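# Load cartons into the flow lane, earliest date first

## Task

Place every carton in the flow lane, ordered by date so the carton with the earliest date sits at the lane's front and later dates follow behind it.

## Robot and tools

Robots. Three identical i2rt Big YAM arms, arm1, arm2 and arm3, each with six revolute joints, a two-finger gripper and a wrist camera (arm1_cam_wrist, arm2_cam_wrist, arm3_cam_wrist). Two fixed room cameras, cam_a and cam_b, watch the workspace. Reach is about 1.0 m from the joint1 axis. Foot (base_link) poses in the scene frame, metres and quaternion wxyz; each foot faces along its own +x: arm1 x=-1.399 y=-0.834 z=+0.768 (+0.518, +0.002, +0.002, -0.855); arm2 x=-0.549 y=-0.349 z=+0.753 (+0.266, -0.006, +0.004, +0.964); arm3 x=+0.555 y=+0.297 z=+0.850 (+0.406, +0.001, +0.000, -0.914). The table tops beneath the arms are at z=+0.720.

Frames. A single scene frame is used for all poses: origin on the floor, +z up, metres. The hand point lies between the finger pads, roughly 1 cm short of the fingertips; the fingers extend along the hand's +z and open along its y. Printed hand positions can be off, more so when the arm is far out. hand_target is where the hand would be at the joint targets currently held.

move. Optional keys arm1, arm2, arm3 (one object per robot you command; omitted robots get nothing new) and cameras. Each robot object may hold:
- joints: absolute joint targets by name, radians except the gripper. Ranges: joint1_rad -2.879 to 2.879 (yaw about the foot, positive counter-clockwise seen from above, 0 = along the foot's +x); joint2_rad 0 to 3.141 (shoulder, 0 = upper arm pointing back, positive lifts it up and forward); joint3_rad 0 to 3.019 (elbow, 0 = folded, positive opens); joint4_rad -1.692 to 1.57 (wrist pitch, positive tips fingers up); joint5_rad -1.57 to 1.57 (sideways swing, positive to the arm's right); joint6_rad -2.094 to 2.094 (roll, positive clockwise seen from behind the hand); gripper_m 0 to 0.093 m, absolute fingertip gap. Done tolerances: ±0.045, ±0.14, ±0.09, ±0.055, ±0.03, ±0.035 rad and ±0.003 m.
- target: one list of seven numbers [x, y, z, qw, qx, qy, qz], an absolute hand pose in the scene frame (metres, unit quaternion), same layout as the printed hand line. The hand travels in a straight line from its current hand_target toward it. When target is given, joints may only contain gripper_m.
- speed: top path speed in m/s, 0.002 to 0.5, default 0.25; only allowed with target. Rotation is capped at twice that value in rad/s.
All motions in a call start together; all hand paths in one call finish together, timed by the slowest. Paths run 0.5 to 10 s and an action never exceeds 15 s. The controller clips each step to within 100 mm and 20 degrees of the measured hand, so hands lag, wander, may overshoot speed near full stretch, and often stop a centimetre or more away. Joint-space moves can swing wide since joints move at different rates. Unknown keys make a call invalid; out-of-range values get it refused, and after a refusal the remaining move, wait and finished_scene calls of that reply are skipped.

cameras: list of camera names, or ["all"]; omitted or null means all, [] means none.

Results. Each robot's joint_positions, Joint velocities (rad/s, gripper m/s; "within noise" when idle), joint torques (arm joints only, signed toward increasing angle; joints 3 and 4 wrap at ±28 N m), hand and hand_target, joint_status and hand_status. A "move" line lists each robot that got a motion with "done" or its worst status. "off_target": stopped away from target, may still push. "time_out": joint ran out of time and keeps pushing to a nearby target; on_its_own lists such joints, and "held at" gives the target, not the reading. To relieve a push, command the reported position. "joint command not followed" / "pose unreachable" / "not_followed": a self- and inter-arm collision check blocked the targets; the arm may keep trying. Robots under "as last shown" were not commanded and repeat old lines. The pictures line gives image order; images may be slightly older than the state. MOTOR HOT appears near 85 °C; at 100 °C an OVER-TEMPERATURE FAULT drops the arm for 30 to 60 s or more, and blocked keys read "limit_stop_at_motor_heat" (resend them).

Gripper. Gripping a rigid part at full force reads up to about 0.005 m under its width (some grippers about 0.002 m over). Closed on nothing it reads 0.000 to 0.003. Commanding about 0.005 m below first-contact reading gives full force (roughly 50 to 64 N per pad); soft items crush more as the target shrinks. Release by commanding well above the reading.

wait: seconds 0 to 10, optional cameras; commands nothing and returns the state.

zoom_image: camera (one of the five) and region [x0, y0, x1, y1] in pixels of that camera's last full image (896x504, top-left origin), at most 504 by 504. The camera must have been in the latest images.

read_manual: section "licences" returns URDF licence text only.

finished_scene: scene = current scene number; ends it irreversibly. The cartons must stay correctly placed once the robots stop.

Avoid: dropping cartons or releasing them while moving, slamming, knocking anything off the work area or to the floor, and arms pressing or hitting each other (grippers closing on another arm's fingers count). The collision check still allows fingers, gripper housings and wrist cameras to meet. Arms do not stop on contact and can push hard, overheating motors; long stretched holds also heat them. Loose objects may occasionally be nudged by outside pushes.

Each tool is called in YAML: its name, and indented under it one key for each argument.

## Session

move:
  arm1: {"joints": {"joint1_rad": -2.39, "joint2_rad": 1.127, "joint3_rad": 1.124, "joint4_rad": -0.975, "joint5_rad": 0, "joint6_rad": 0, "gripper_m": 0.093}}
  arm2: {"joints": {"joint1_rad": 2.24, "joint2_rad": 1.127, "joint3_rad": 1.124, "joint4_rad": -0.975, "joint5_rad": 0, "joint6_rad": 0, "gripper_m": 0.093}}
  arm3: {"joints": {"joint1_rad": 0.81, "joint2_rad": 1.127, "joint3_rad": 1.124, "joint4_rad": -0.975, "joint5_rad": 0, "joint6_rad": 1.66, "gripper_m": 0.093}}

Scene clock: 1.97 s.
Joint torques (N m): arm1=[-0.21 -9.23 12.12 1.42 0 -0.06] | arm2=[0.44 -6.95 11.18 1.77 0.02 -0.11] | arm3=[0.73 -10.58 14.2 1.54 0.11 0.09]
Heat: arm1: hottest joint1_rad 36 °C; arm2: hottest joint3_rad 42 °C; arm3: hottest joint2_rad 36 °C.
move: arm1 done; arm2 done; arm3 done
Joint velocities: within noise
arm1.joint_positions: joint1_rad=-2.377 joint2_rad=+1.132 joint3_rad=+1.092 joint4_rad=-0.988 joint5_rad=+0.001 joint6_rad=+0.009 gripper_m=+0.09310
arm1.joint_status: all done
arm1.hand: x=-1.5192 y=-0.4212 z=+1.0458 quat_wxyz=(+0.163, -0.768, +0.581, +0.215) (m; scene frame)
arm1.hand_target: x=-1.5162 y=-0.4115 z=+1.0660 quat_wxyz=(+0.179, -0.761, +0.578, +0.233) (m; scene frame)
arm1.hand_status: not commanded
arm2.joint_positions: joint1_rad=+2.233 joint2_rad=+1.130 joint3_rad=+1.121 joint4_rad=-0.982 joint5_rad=-0.001 joint6_rad=+0.010 gripper_m=+0.09308
arm2.joint_status: all done
arm2.hand: x=-0.4980 y=-0.7808 z=+1.0514 quat_wxyz=(+0.222, +0.638, +0.713, -0.189) (m; scene frame)
arm2.hand_target: x=-0.4950 y=-0.7818 z=+1.0553 quat_wxyz=(+0.227, +0.631, +0.716, -0.194) (m; scene frame)
arm2.hand_status: not commanded
arm3.joint_positions: joint1_rad=+0.801 joint2_rad=+1.124 joint3_rad=+1.101 joint4_rad=-0.985 joint5_rad=+0.000 joint6_rad=+1.651 gripper_m=+0.09309
arm3.joint_status: all done
arm3.hand: x=+0.5824 y=-0.1343 z=+1.1349 quat_wxyz=(-0.277, -0.961, +0.007, -0.021) (m; scene frame)
arm3.hand_target: x=+0.5867 y=-0.1414 z=+1.1467 quat_wxyz=(-0.291, -0.956, +0.007, -0.025) (m; scene frame)
arm3.hand_status: not commanded
pictures: arm1_cam_wrist, arm2_cam_wrist, arm3_cam_wrist, cam_a, cam_b
camera_calibration:
arm1_cam_wrist: T_world_to_cam=[[0.957676, 0.287239, -0.0187227, 1.59873], [0.287188, -0.949049, 0.129731, -0.101383], [0.0194951, -0.129617, -0.991372, 1.13538], [0, 0, 0, 1]] pos_world=[-1.52408, -0.40827, 1.16867]
arm2_cam_wrist: T_world_to_cam=[[-0.993772, -0.111425, -0.000921077, -0.58284], [-0.111429, 0.993731, 0.00910712, 0.718864], [-0.0000994628, 0.00915304, -0.999958, 1.18136], [0, 0, 0, 1]] pos_world=[-0.49899, -0.790113, 1.17423]
arm3_cam_wrist: T_world_to_cam=[[0.0408569, 0.844877, -0.533397, 0.69585], [0.779737, 0.306849, 0.54576, -1.03047], [0.624773, -0.438208, -0.646245, 0.433703], [0, 0, 0, 1]] pos_world=[0.504097, -0.0816585, 1.21383]

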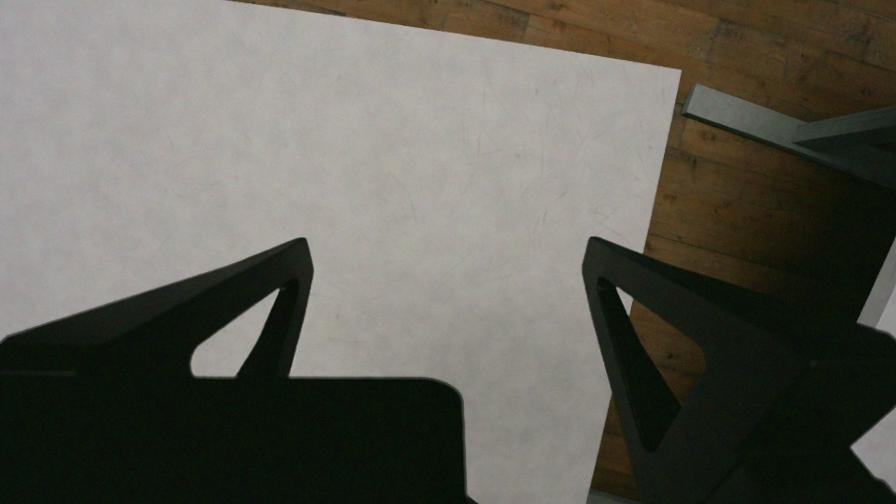

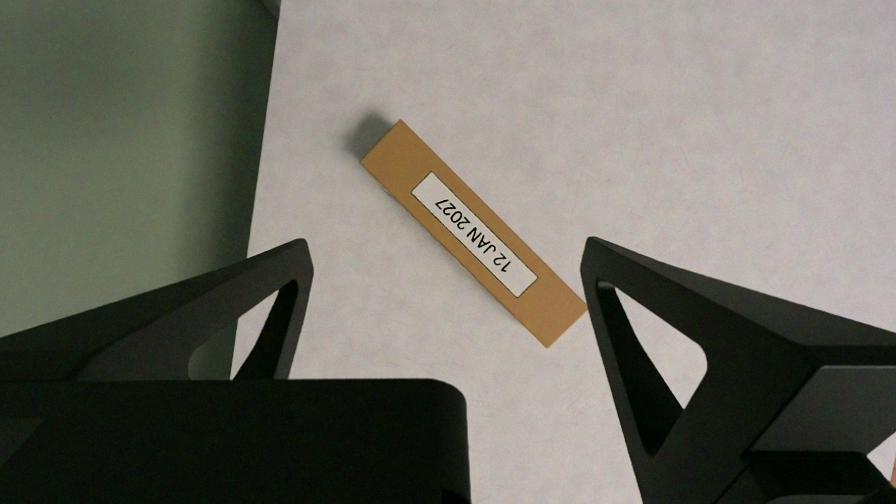

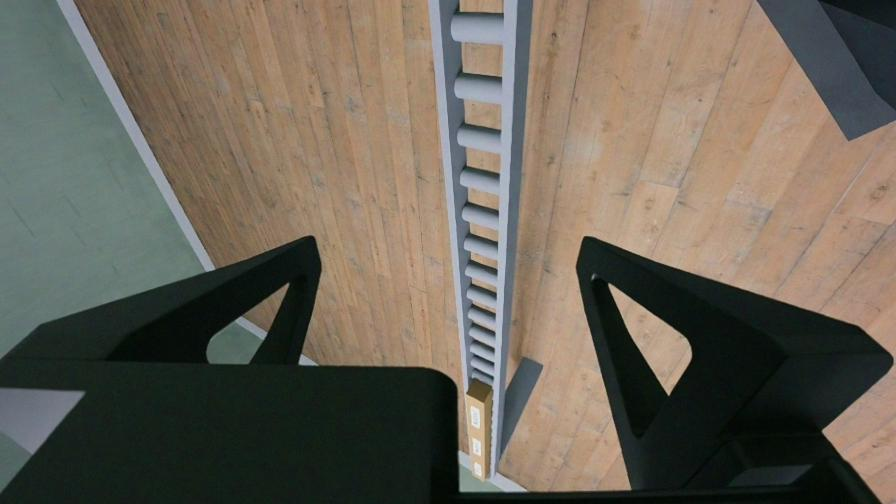

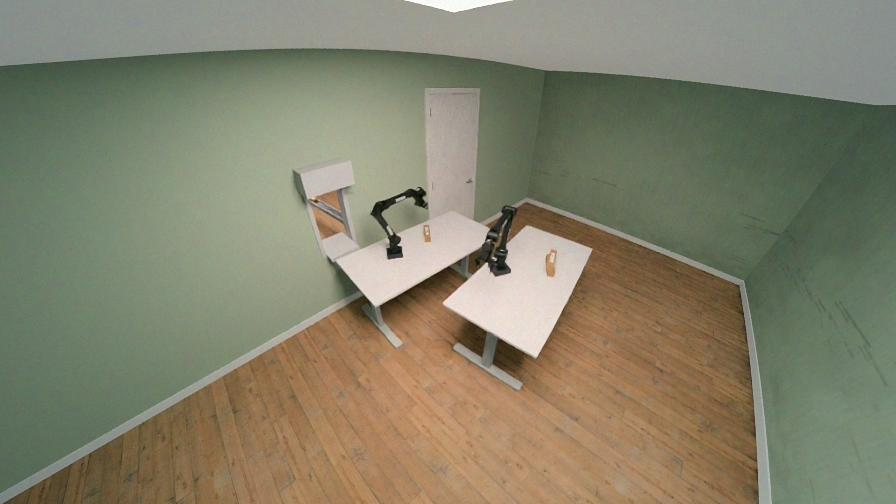

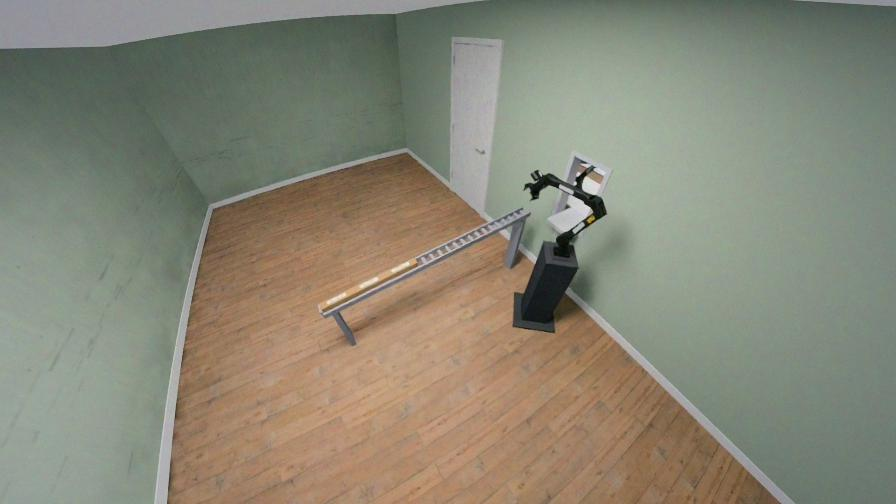

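zoom_image:
  camera: "cam_a"
  region: [500, 220, 600, 300]

zoom_image:
  camera: "cam_a"
  region: [380, 200, 480, 270]

zoom_image:
  camera: "arm2_cam_wrist"
  region: [300, 80, 640, 380]

zoom_image:
  camera: "cam_b"
  region: [310, 200, 540, 350]

Scaled by 5.040 from the camera's 896x504 image, which has a finer 1280x720 frame.

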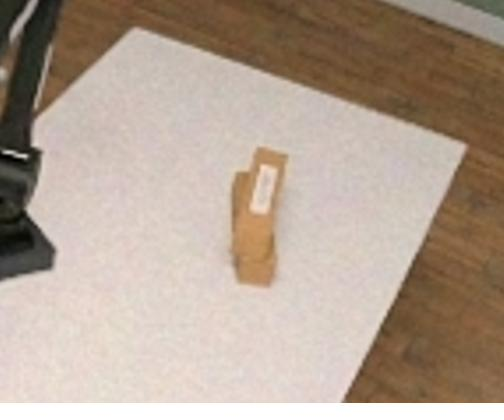

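Scaled by 5.040 from the camera's 896x504 image, which has a finer 1280x720 frame.

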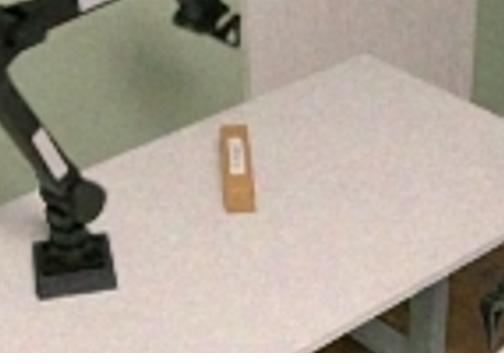

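Scaled by 1.482 from the camera's 896x504 image, which has a finer 1280x720 frame.

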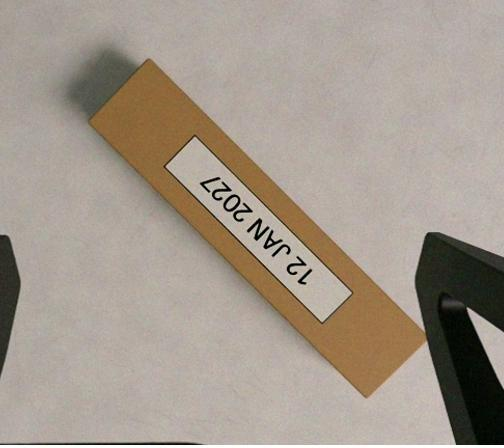

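Scaled by 2.191 from the camera's 896x504 image, which has a finer 1280x720 frame.

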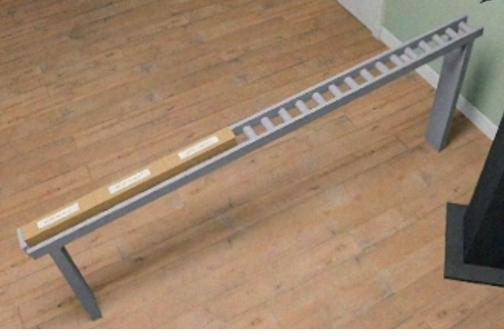

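move:
  arm1: {"joints": {"joint1_rad": -0.2, "joint2_rad": 1.127, "joint3_rad": 1.124, "joint4_rad": -0.975, "joint5_rad": 0, "joint6_rad": 0, "gripper_m": 0.093}}
  arm2: {"joints": {"joint1_rad": 1.504, "joint2_rad": 1.127, "joint3_rad": 1.124, "joint4_rad": -0.975, "joint5_rad": 0, "joint6_rad": 0, "gripper_m": 0.093}}
  arm3: {"target": [0.60, -0.335, 0.88, 0, 1, -0.009, 0], "speed": 0.3}
  cameras: ["arm1_cam_wrist", "arm3_cam_wrist"]

Scene clock: 26.87 s.
Joint torques (N m): arm1=[1.73 -9.58 12.11 1.28 0.11 -0.04] | arm2=[-0.62 -7 11.18 1.8 -0.05 -0.11] | arm3=[0.62 -26.05 13.42 -0.05 0.19 0.15]
Heat: arm1: hottest joint3_rad 41 °C; arm2: hottest joint3_rad 45 °C; arm3: hottest joint3_rad 42 °C.
move: arm1 done; arm2 done; arm3 off_target
Joint velocities: within noise
arm1.joint_positions: joint1_rad=-0.214 joint2_rad=+1.134 joint3_rad=+1.092 joint4_rad=-0.984 joint5_rad=-0.001 joint6_rad=+0.008 gripper_m=+0.09310
arm1.joint_status: all done
arm1.hand: x=-1.6763 y=-1.1672 z=+1.0415 quat_wxyz=(-0.114, -0.874, -0.406, +0.241) (m; scene frame)
arm1.hand_target: x=-1.6766 y=-1.1770 z=+1.0618 quat_wxyz=(-0.124, -0.864, -0.412, +0.262) (m; scene frame)
arm1.hand_status: not commanded
arm2.joint_positions: joint1_rad=+1.512 joint2_rad=+1.130 joint3_rad=+1.121 joint4_rad=-0.982 joint5_rad=+0.000 joint6_rad=+0.009 gripper_m=+0.09308
arm2.joint_status: all done
arm2.hand: x=-0.7987 y=-0.7077 z=+1.0477 quat_wxyz=(+0.142, +0.850, +0.442, -0.251) (m; scene frame)
arm2.hand_target: x=-0.8024 y=-0.7070 z=+1.0514 quat_wxyz=(+0.143, +0.848, +0.442, -0.257) (m; scene frame)
arm2.hand_status: not commanded
arm3.joint_positions: joint1_rad=+0.801 joint2_rad=+2.105 joint3_rad=+1.708 joint4_rad=-1.182 joint5_rad=+0.000 joint6_rad=+1.653 gripper_m=+0.09309
arm3.joint_status: not commanded
arm3.hand: x=+0.5956 y=-0.3243 z=+0.8781 quat_wxyz=(+0.005, -1.000, +0.008, -0.001) (m; scene frame)
arm3.hand_target: x=+0.6000 y=-0.3347 z=+0.8802 quat_wxyz=(-0.001, -1.000, +0.009, +0.000) (m; scene frame)
arm3.hand_status: off_target (0.012 m and 0.5 deg from the pose sent, 0.325 m and 32.3 deg at the start)
pictures: arm1_cam_wrist, arm3_cam_wrist
camera_calibration:
arm1_cam_wrist: T_world_to_cam=[[-0.774255, 0.632492, -0.0219851, -0.533437], [0.624332, 0.769031, 0.137116, 1.79916], [0.103632, 0.0924367, -0.990311, 1.43652], [0, 0, 0, 1]] pos_world=[-1.68516, -1.179, 1.16418]
arm3_cam_wrist: T_world_to_cam=[[0.0313739, 0.999486, 0.00658738, 0.300475], [0.802001, -0.029107, 0.596614, -1.00923], [0.596499, -0.013435, -0.802502, 0.468027], [0, 0, 0, 1]] pos_world=[0.5208, -0.323408, 0.975734]

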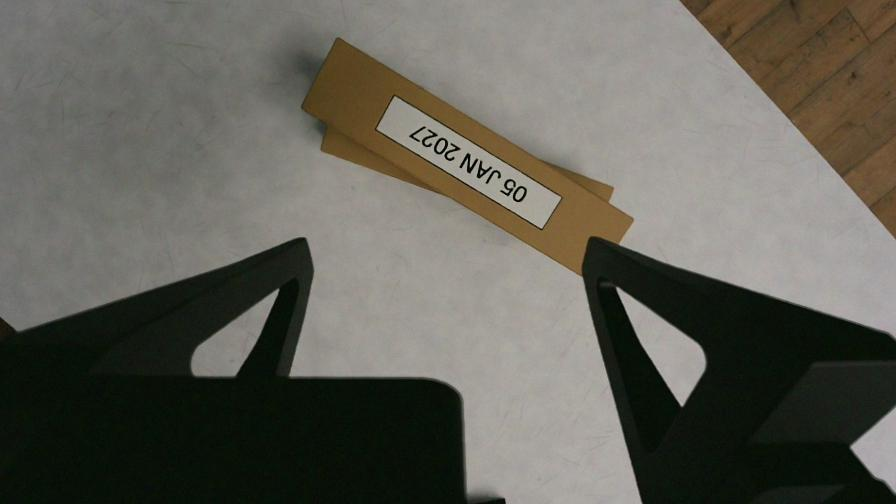

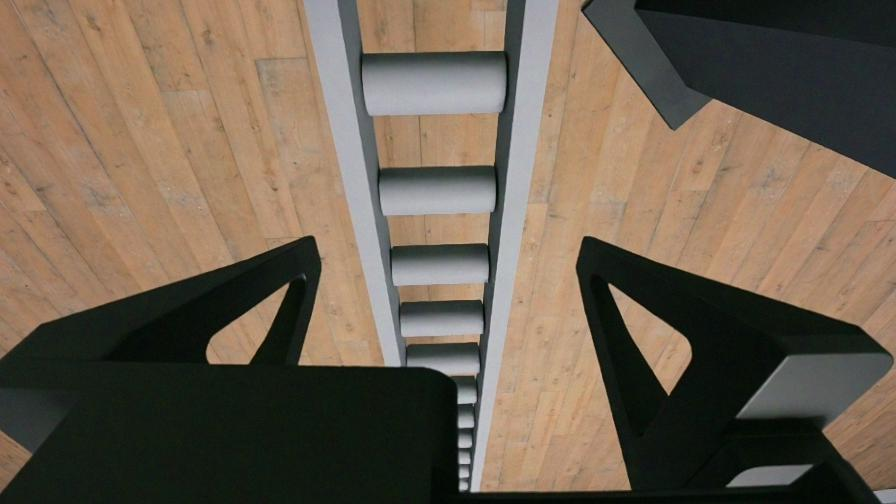

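move:
  arm1: {"target": [-1.743, -1.219, 0.944, 0, 0.5729, 0.8197, 0], "speed": 0.4}
  arm2: {"joints": {"joint1_rad": 2.24}}
  arm3: {"target": [0.40, -0.02, 0.92, 0, 1, 0, 0], "speed": 0.35}
  cameras: ["arm1_cam_wrist"]

Scene clock: 50.17 s.
Joint torques (N m): arm1=[0.32 -16.85 12.56 -0.31 0.04 -0.1] | arm2=[0.5 -6.95 11.18 1.78 0 -0.11] | arm3=[-0.73 -13.86 8.9 0.29 0 -0.03]
Heat: arm1: hottest joint3_rad 44 °C; arm2: hottest joint3_rad 47 °C; arm3: hottest joint3_rad 44 °C.
move: arm1 off_target; arm2 done; arm3 done
Joint velocities: within noise
arm1.joint_positions: joint1_rad=-0.245 joint2_rad=+1.697 joint3_rad=+1.455 joint4_rad=-1.365 joint5_rad=-0.003 joint6_rad=-1.072 gripper_m=+0.09310
arm1.joint_status: not commanded
arm1.hand: x=-1.7305 y=-1.2077 z=+0.9255 quat_wxyz=(-0.003, -0.575, -0.818, -0.020) (m; scene frame)
arm1.hand_target: x=-1.7425 y=-1.2182 z=+0.9440 quat_wxyz=(+0.000, -0.573, -0.820, +0.000) (m; scene frame)
arm1.hand_status: off_target (0.025 m and 2.4 deg from the pose sent, 0.129 m and 67.1 deg at the start)
arm2.joint_positions: joint1_rad=+2.232 joint2_rad=+1.130 joint3_rad=+1.121 joint4_rad=-0.982 joint5_rad=-0.001 joint6_rad=+0.009 gripper_m=+0.09308
arm2.joint_status: all done
arm2.hand: x=-0.4983 y=-0.7809 z=+1.0514 quat_wxyz=(+0.222, +0.638, +0.713, -0.189) (m; scene frame)
arm2.hand_target: x=-0.4949 y=-0.7819 z=+1.0552 quat_wxyz=(+0.227, +0.630, +0.717, -0.194) (m; scene frame)
arm2.hand_status: not commanded
arm3.joint_positions: joint1_rad=+0.294 joint2_rad=+1.411 joint3_rad=+0.863 joint4_rad=-1.018 joint5_rad=+0.005 joint6_rad=+1.129 gripper_m=+0.09309
arm3.joint_status: not commanded
arm3.hand: x=+0.4018 y=-0.0237 z=+0.9199 quat_wxyz=(-0.001, -1.000, -0.001, +0.002) (m; scene frame)
arm3.hand_target: x=+0.4001 y=-0.0200 z=+0.9199 quat_wxyz=(+0.000, -1.000, +0.000, +0.000) (m; scene frame)
arm3.hand_status: done (0.004 m and 0.2 deg from the pose sent, 0.364 m and 1.1 deg at the start)
pictures: arm1_cam_wrist
camera_calibration:
arm1_cam_wrist: T_world_to_cam=[[-0.938248, -0.340553, -0.0609439, -1.97526], [-0.298525, 0.707905, 0.640119, -0.256301], [-0.174852, 0.618784, -0.765854, 1.27706], [0, 0, 0, 1]] pos_world=[-1.7065, -1.28147, 1.02173]

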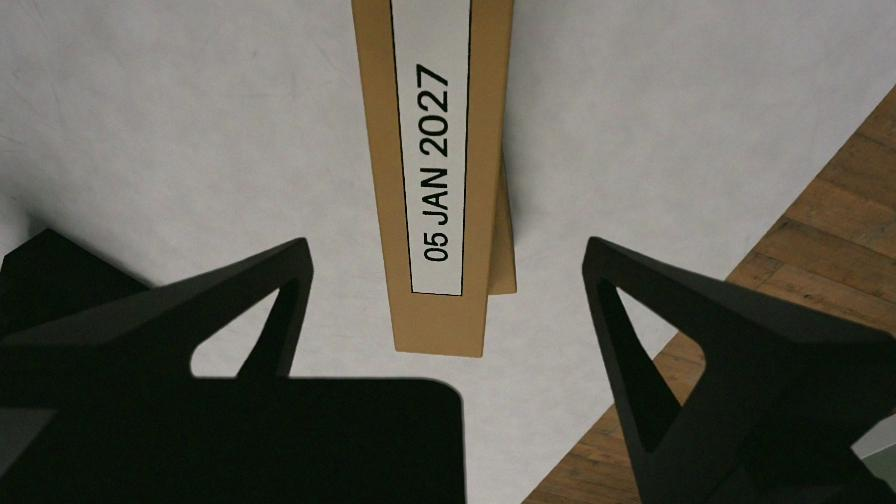

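move:
  arm1: {"target": [-1.731, -1.206, 0.816, 0, 0.5729, 0.8197, 0], "speed": 0.2}
  cameras: []

move:
  arm1: {"joints": {"gripper_m": 0.055}}
  cameras: []

move:
  arm1: {"target": [-1.731, -1.206, 0.93, 0, 0.5729, 0.8197, 0], "speed": 0.25}
  cameras: ["arm1_cam_wrist"]

move:
  arm1: {"joints": {"joint1_rad": 2.138, "joint6_rad": 1.07}}
  cameras: ["cam_a"]

move:
  arm1: {"target": [-0.848, -0.787, 0.79, -0.022, -0.476, -0.88, -0.015], "speed": 0.25}
  cameras: []

move:
  arm1: {"target": [-0.848, -0.787, 0.766, -0.022, -0.476, -0.88, -0.015], "speed": 0.08}
  cameras: []

move:
  arm1: {"joints": {"gripper_m": 0.093}}
  cameras: []

move:
  arm1: {"target": [-0.86, -0.787, 0.90, -0.022, -0.476, -0.88, -0.015], "speed": 0.25}
  cameras: ["arm2_cam_wrist"]

move:
  arm1: {"joints": {"joint1_rad": -0.2, "joint2_rad": 1.127, "joint3_rad": 1.124, "joint4_rad": -0.975, "joint5_rad": 0, "joint6_rad": 0, "gripper_m": 0.093}}
  arm2: {"target": [-0.897, -0.824, 0.884, 0, 0.4726, 0.8813, 0], "speed": 0.3}
  cameras: ["arm1_cam_wrist", "arm2_cam_wrist"]

Scene clock: 77.13 s.
Joint torques (N m): arm1=[0.32 -17.08 7.64 0.51 0.03 -0.05] | arm2=[0.44 -6.95 11.17 1.78 0 -0.11] | arm3=[-0.56 -13.68 8.9 0.25 0.02 -0.03]
Heat: arm1: hottest joint3_rad 43 °C; arm2: hottest joint3_rad 49 °C; arm3: hottest joint3_rad 42 °C.
move: arm1 done
Joint velocities: within noise
arm1.joint_positions: joint1_rad=-0.245 joint2_rad=+1.781 joint3_rad=+1.250 joint4_rad=-1.057 joint5_rad=-0.003 joint6_rad=-1.072 gripper_m=+0.09310
arm1.joint_status: not commanded
arm1.hand: x=-1.7259 y=-1.2022 z=+0.8124 quat_wxyz=(-0.002, -0.575, -0.818, -0.011) (m; scene frame)
arm1.hand_target: x=-1.7310 y=-1.2059 z=+0.8161 quat_wxyz=(+0.000, -0.573, -0.820, +0.000) (m; scene frame)
arm1.hand_status: done (0.007 m and 1.3 deg from the pose sent, 0.110 m and 2.4 deg at the start)
arm2, arm3: as last shown
pictures: none
No camera images: "cameras" was empty.

Scene clock: 77.77 s.
Joint torques (N m): arm1=[0.38 -17.38 7.82 0.47 0.05 -0.05] | arm2=[0.44 -6.95 11.18 1.78 0 -0.11] | arm3=[-0.73 -13.86 8.91 0.23 0.02 -0.03]
Heat: arm1: hottest joint3_rad 43 °C; arm2: hottest joint3_rad 49 °C; arm3: hottest joint3_rad 41 °C.
move: arm1 off_target
Joint velocities: within noise
arm1.joint_positions: joint1_rad=-0.245 joint2_rad=+1.781 joint3_rad=+1.249 joint4_rad=-1.056 joint5_rad=-0.003 joint6_rad=-1.072 gripper_m=+0.06085
arm1.joint_status: gripper_m off_target (ended at +0.06089, target +0.05500)
arm1.hand: x=-1.7258 y=-1.2023 z=+0.8123 quat_wxyz=(-0.002, -0.575, -0.818, -0.011) (m; scene frame)
arm1.hand_target: x=-1.7311 y=-1.2060 z=+0.8162 quat_wxyz=(+0.000, -0.573, -0.820, +0.000) (m; scene frame)
arm1.hand_status: not commanded
arm2, arm3: as last shown
pictures: none
No camera images: "cameras" was empty.

Scene clock: 79.13 s.
Joint torques (N m): arm1=[0.38 -17.96 13.18 -0.44 0.02 -0.05] | arm2=[0.5 -7 11.18 1.8 0 -0.11] | arm3=[-0.44 -13.86 8.88 0.24 0.02 -0.02]
Heat: arm1: hottest joint3_rad 43 °C; arm2: hottest joint3_rad 49 °C; arm3: hottest joint3_rad 41 °C.
move: arm1 off_target
Joint velocities: within noise
arm1.joint_positions: joint1_rad=-0.245 joint2_rad=+1.677 joint3_rad=+1.355 joint4_rad=-1.312 joint5_rad=-0.003 joint6_rad=-1.072 gripper_m=+0.06086
arm1.joint_status: not commanded
arm1.hand: x=-1.7154 y=-1.1907 z=+0.8986 quat_wxyz=(-0.004, -0.575, -0.818, -0.034) (m; scene frame)
arm1.hand_target: x=-1.7298 y=-1.2045 z=+0.9302 quat_wxyz=(+0.000, -0.573, -0.820, +0.000) (m; scene frame)
arm1.hand_status: off_target (0.038 m and 3.9 deg from the pose sent, 0.118 m and 1.3 deg at the start; pose on its path clipped on 2 of 41 steps)
arm2, arm3: as last shown
pictures: arm1_cam_wrist
camera_calibration:
arm1_cam_wrist: T_world_to_cam=[[-0.936659, -0.339668, -0.0854128, -1.93116], [-0.310963, 0.694293, 0.649045, -0.292184], [-0.161158, 0.634494, -0.75594, 1.28194], [0, 0, 0, 1]] pos_world=[-1.6931, -1.26648, 0.993763]

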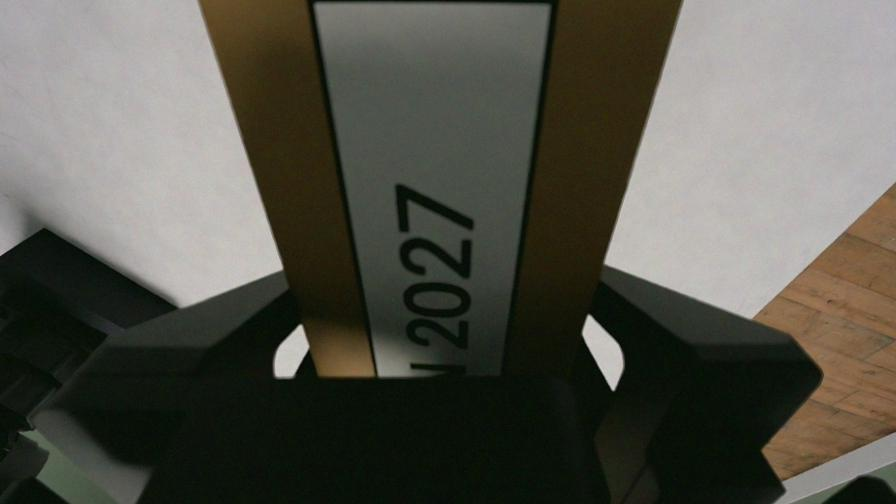

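Scene clock: 81.63 s.
Joint torques (N m): arm1=[1.79 -19.72 11.03 -0.46 0.16 0.14] | arm2=[0.5 -6.95 11.18 1.8 0 -0.11] | arm3=[-0.73 -13.68 8.92 0.25 0.02 -0.03]
Heat: arm1: hottest joint3_rad 44 °C; arm2: hottest joint3_rad 49 °C; arm3: hottest joint3_rad 41 °C.
move: arm1 done
Joint velocities: within noise
arm1.joint_positions: joint1_rad=+2.138 joint2_rad=+1.696 joint3_rad=+1.383 joint4_rad=-1.312 joint5_rad=-0.002 joint6_rad=+1.061 gripper_m=+0.06085
arm1.joint_status: all done
arm1.hand: x=-0.9141 y=-0.7933 z=+0.9036 quat_wxyz=(+0.024, -0.468, -0.883, +0.011) (m; scene frame)
arm1.hand_target: x=-0.9046 y=-0.7924 z=+0.9344 quat_wxyz=(-0.002, -0.472, -0.881, -0.005) (m; scene frame)
arm1.hand_status: not commanded
arm2, arm3: as last shown
pictures: cam_a

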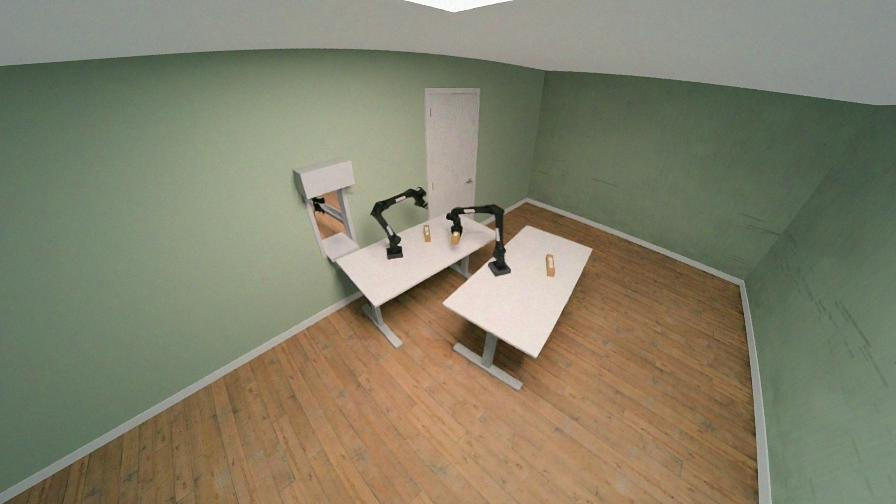

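Scene clock: 83.03 s.
Joint torques (N m): arm1=[1.79 -22.59 8.4 0.36 0.11 0.11] | arm2=[0.44 -7 11.18 1.8 0 -0.11] | arm3=[-0.67 -13.98 8.92 0.25 0.02 -0.03]
Heat: arm1: hottest joint3_rad 44 °C; arm2: hottest joint3_rad 49 °C; arm3: hottest joint3_rad 41 °C.
move: arm1 off_target
Joint velocities: within noise
arm1.joint_positions: joint1_rad=+2.138 joint2_rad=+1.950 joint3_rad=+1.343 joint4_rad=-0.984 joint5_rad=+0.005 joint6_rad=+1.073 gripper_m=+0.06067
arm1.joint_status: not commanded
arm1.hand: x=-0.8664 y=-0.7896 z=+0.7628 quat_wxyz=(+0.007, -0.474, -0.881, +0.005) (m; scene frame)
arm1.hand_target: x=-0.8488 y=-0.7872 z=+0.7902 quat_wxyz=(-0.022, -0.476, -0.879, -0.015) (m; scene frame)
arm1.hand_status: off_target (0.033 m and 4.0 deg from the pose sent, 0.131 m and 6.1 deg at the start)
arm2, arm3: as last shown
pictures: none
No camera images: "cameras" was empty.

Scene clock: 84.00 s.
Joint torques (N m): arm1=[1.03 -19.9 7.39 0.73 0.26 0.1] | arm2=[0.5 -6.95 11.18 1.8 0 -0.11] | arm3=[-0.73 -13.8 8.9 0.24 0.03 -0.03]
Heat: arm1: hottest joint3_rad 43 °C; arm2: hottest joint3_rad 49 °C; arm3: hottest joint3_rad 41 °C.
move: arm1 done
Joint velocities: within noise
arm1.joint_positions: joint1_rad=+2.138 joint2_rad=+1.955 joint3_rad=+1.343 joint4_rad=-0.941 joint5_rad=+0.002 joint6_rad=+1.072 gripper_m=+0.06067
arm1.joint_status: not commanded
arm1.hand: x=-0.8565 y=-0.7882 z=+0.7600 quat_wxyz=(-0.008, -0.474, -0.881, -0.007) (m; scene frame)
arm1.hand_target: x=-0.8481 y=-0.7870 z=+0.7661 quat_wxyz=(-0.022, -0.476, -0.879, -0.015) (m; scene frame)
arm1.hand_status: done (0.010 m and 1.9 deg from the pose sent, 0.019 m and 4.0 deg at the start)
arm2, arm3: as last shown
pictures: none
No camera images: "cameras" was empty.

Scene clock: 84.63 s.
Joint torques (N m): arm1=[0.97 -20.78 7.35 0.57 0.24 0.11] | arm2=[0.5 -7 11.18 1.8 0.01 -0.11] | arm3=[-0.67 -13.8 8.83 0.2 0.02 -0.04]
Heat: arm1: hottest joint3_rad 43 °C; arm2: hottest joint3_rad 49 °C; arm3: hottest joint3_rad 41 °C.
move: arm1 done
Joint velocities: within noise
arm1.joint_positions: joint1_rad=+2.138 joint2_rad=+1.955 joint3_rad=+1.343 joint4_rad=-0.934 joint5_rad=+0.003 joint6_rad=+1.072 gripper_m=+0.09282
arm1.joint_status: all done
arm1.hand: x=-0.8553 y=-0.7882 z=+0.7598 quat_wxyz=(-0.010, -0.474, -0.881, -0.008) (m; scene frame)
arm1.hand_target: x=-0.8482 y=-0.7871 z=+0.7660 quat_wxyz=(-0.022, -0.476, -0.879, -0.015) (m; scene frame)
arm1.hand_status: not commanded
arm2, arm3: as last shown
pictures: none
No camera images: "cameras" was empty.

Scene clock: 86.00 s.
Joint torques (N m): arm1=[1.26 -17.26 11.51 -0.24 0.24 0.12] | arm2=[0.5 -6.95 11.18 1.8 0 -0.11] | arm3=[-0.44 -13.98 8.9 0.24 0.02 -0.02]
Heat: arm1: hottest joint3_rad 43 °C; arm2: hottest joint3_rad 49 °C; arm3: hottest joint3_rad 41 °C.
move: arm1 off_target
Joint velocities: within noise
arm1.joint_positions: joint1_rad=+2.138 joint2_rad=+1.763 joint3_rad=+1.425 joint4_rad=-1.212 joint5_rad=+0.003 joint6_rad=+1.073 gripper_m=+0.09292
arm1.joint_status: not commanded
arm1.hand: x=-0.8745 y=-0.7905 z=+0.8857 quat_wxyz=(-0.009, -0.474, -0.880, -0.007) (m; scene frame)
arm1.hand_target: x=-0.8607 y=-0.7871 z=+0.9001 quat_wxyz=(-0.022, -0.476, -0.879, -0.015) (m; scene frame)
arm1.hand_status: off_target (0.021 m and 1.7 deg from the pose sent, 0.140 m and 1.5 deg at the start)
arm2.joint_positions: joint1_rad=+2.232 joint2_rad=+1.130 joint3_rad=+1.121 joint4_rad=-0.982 joint5_rad=-0.001 joint6_rad=+0.009 gripper_m=+0.09308
arm2.joint_status: not commanded
arm2.hand: x=-0.4983 y=-0.7809 z=+1.0514 quat_wxyz=(+0.222, +0.638, +0.713, -0.189) (m; scene frame)
arm2.hand_target: x=-0.4949 y=-0.7819 z=+1.0552 quat_wxyz=(+0.227, +0.630, +0.717, -0.194) (m; scene frame)
arm2.hand_status: not commanded
arm3.joint_positions: joint1_rad=+0.294 joint2_rad=+1.411 joint3_rad=+0.863 joint4_rad=-1.018 joint5_rad=+0.005 joint6_rad=+1.129 gripper_m=+0.09309
arm3.joint_status: not commanded
arm3.hand: x=+0.4018 y=-0.0237 z=+0.9199 quat_wxyz=(-0.001, -1.000, -0.001, +0.002) (m; scene frame)
arm3.hand_target: x=+0.4001 y=-0.0200 z=+0.9199 quat_wxyz=(+0.000, -1.000, +0.000, +0.000) (m; scene frame)
arm3.hand_status: not commanded
pictures: arm2_cam_wrist
camera_calibration:
arm2_cam_wrist: T_world_to_cam=[[-0.993748, -0.111643, -0.000220349, -0.584121], [-0.11164, 0.993707, 0.0090839, 0.718734], [-0.000795191, 0.00905171, -0.999959, 1.18093], [0, 0, 0, 1]] pos_world=[-0.499291, -0.790114, 1.17423]

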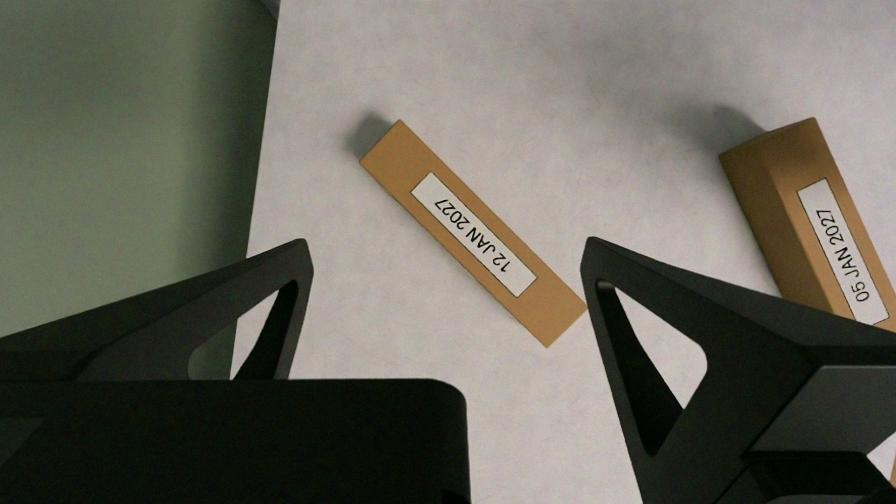

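Scene clock: 88.53 s.
Joint torques (N m): arm1=[-0.38 -9.99 10 1.25 0.05 -0.06] | arm2=[0.21 -15.5 14.05 -0.28 -0.05 -0.15] | arm3=[-0.79 -13.8 8.9 0.2 0.03 -0.03]
Heat: arm1: hottest joint3_rad 44 °C; arm2: hottest joint3_rad 50 °C; arm3: hottest joint3_rad 41 °C.
move: arm1 done; arm2 off_target
Joint velocities: within noise
arm1.joint_positions: joint1_rad=-0.186 joint2_rad=+1.137 joint3_rad=+1.120 joint4_rad=-0.982 joint5_rad=+0.000 joint6_rad=+0.009 gripper_m=+0.09295
arm1.joint_status: all done
arm1.hand: x=-1.6716 y=-1.1801 z=+1.0545 quat_wxyz=(-0.122, -0.866, -0.415, +0.251) (m; scene frame)
arm1.hand_target: x=-1.6767 y=-1.1770 z=+1.0618 quat_wxyz=(-0.124, -0.864, -0.412, +0.262) (m; scene frame)
arm1.hand_status: not commanded
arm2.joint_positions: joint1_rad=+1.484 joint2_rad=+1.905 joint3_rad=+1.638 joint4_rad=-1.335 joint5_rad=+0.013 joint6_rad=-1.199 gripper_m=+0.09308
arm2.joint_status: not commanded
arm2.hand: x=-0.8866 y=-0.8087 z=+0.8746 quat_wxyz=(+0.002, +0.478, +0.878, +0.013) (m; scene frame)
arm2.hand_target: x=-0.8965 y=-0.8233 z=+0.8841 quat_wxyz=(+0.000, +0.473, +0.881, -0.001) (m; scene frame)
arm2.hand_status: off_target (0.021 m and 1.7 deg from the pose sent, 0.434 m and 43.3 deg at the start)
arm3: as last shown
pictures: arm1_cam_wrist, arm2_cam_wrist
camera_calibration:
arm1_cam_wrist: T_world_to_cam=[[-0.790772, 0.611736, -0.0214388, -0.574029], [0.606206, 0.787515, 0.11106, 1.82342], [0.084823, 0.074827, -0.993582, 1.40137], [0, 0, 0, 1]] pos_world=[-1.67816, -1.18968, 1.17756]
arm2_cam_wrist: T_world_to_cam=[[-0.837524, -0.546246, -0.0129604, -1.17492], [-0.454199, 0.682817, 0.572244, -0.342985], [-0.303737, 0.485155, -0.819981, 0.963087], [0, 0, 0, 1]] pos_world=[-0.847284, -0.874847, 0.970757]

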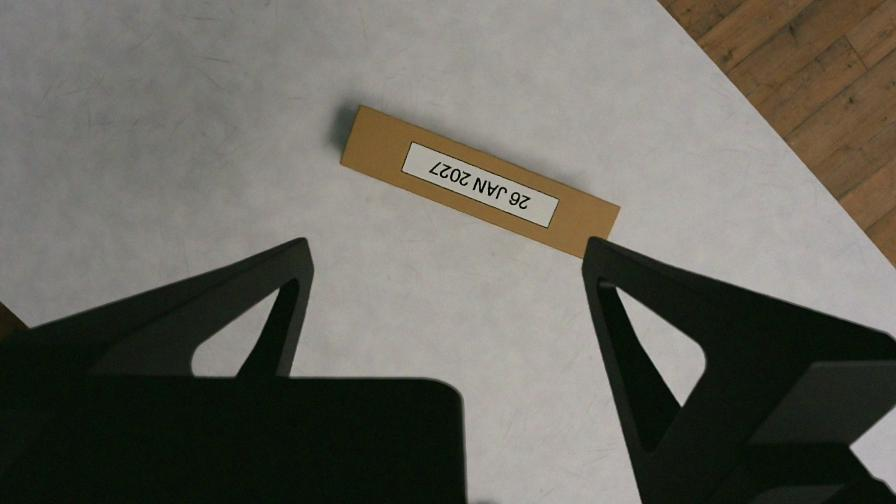

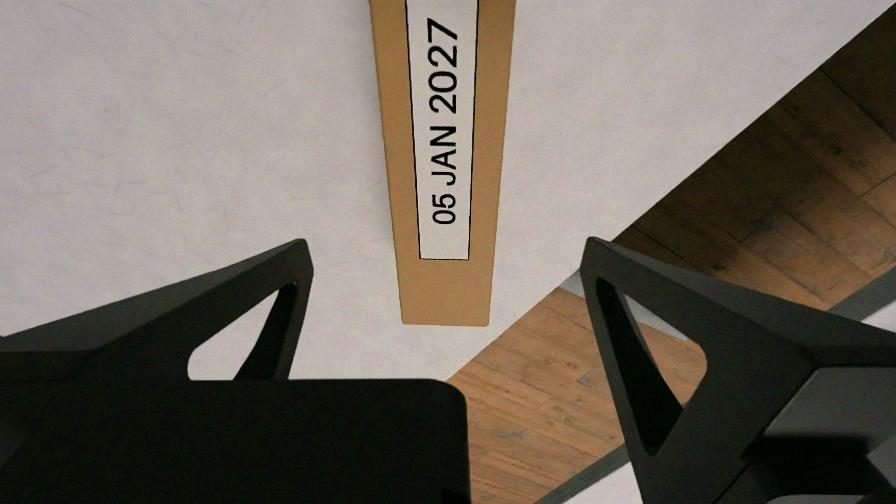

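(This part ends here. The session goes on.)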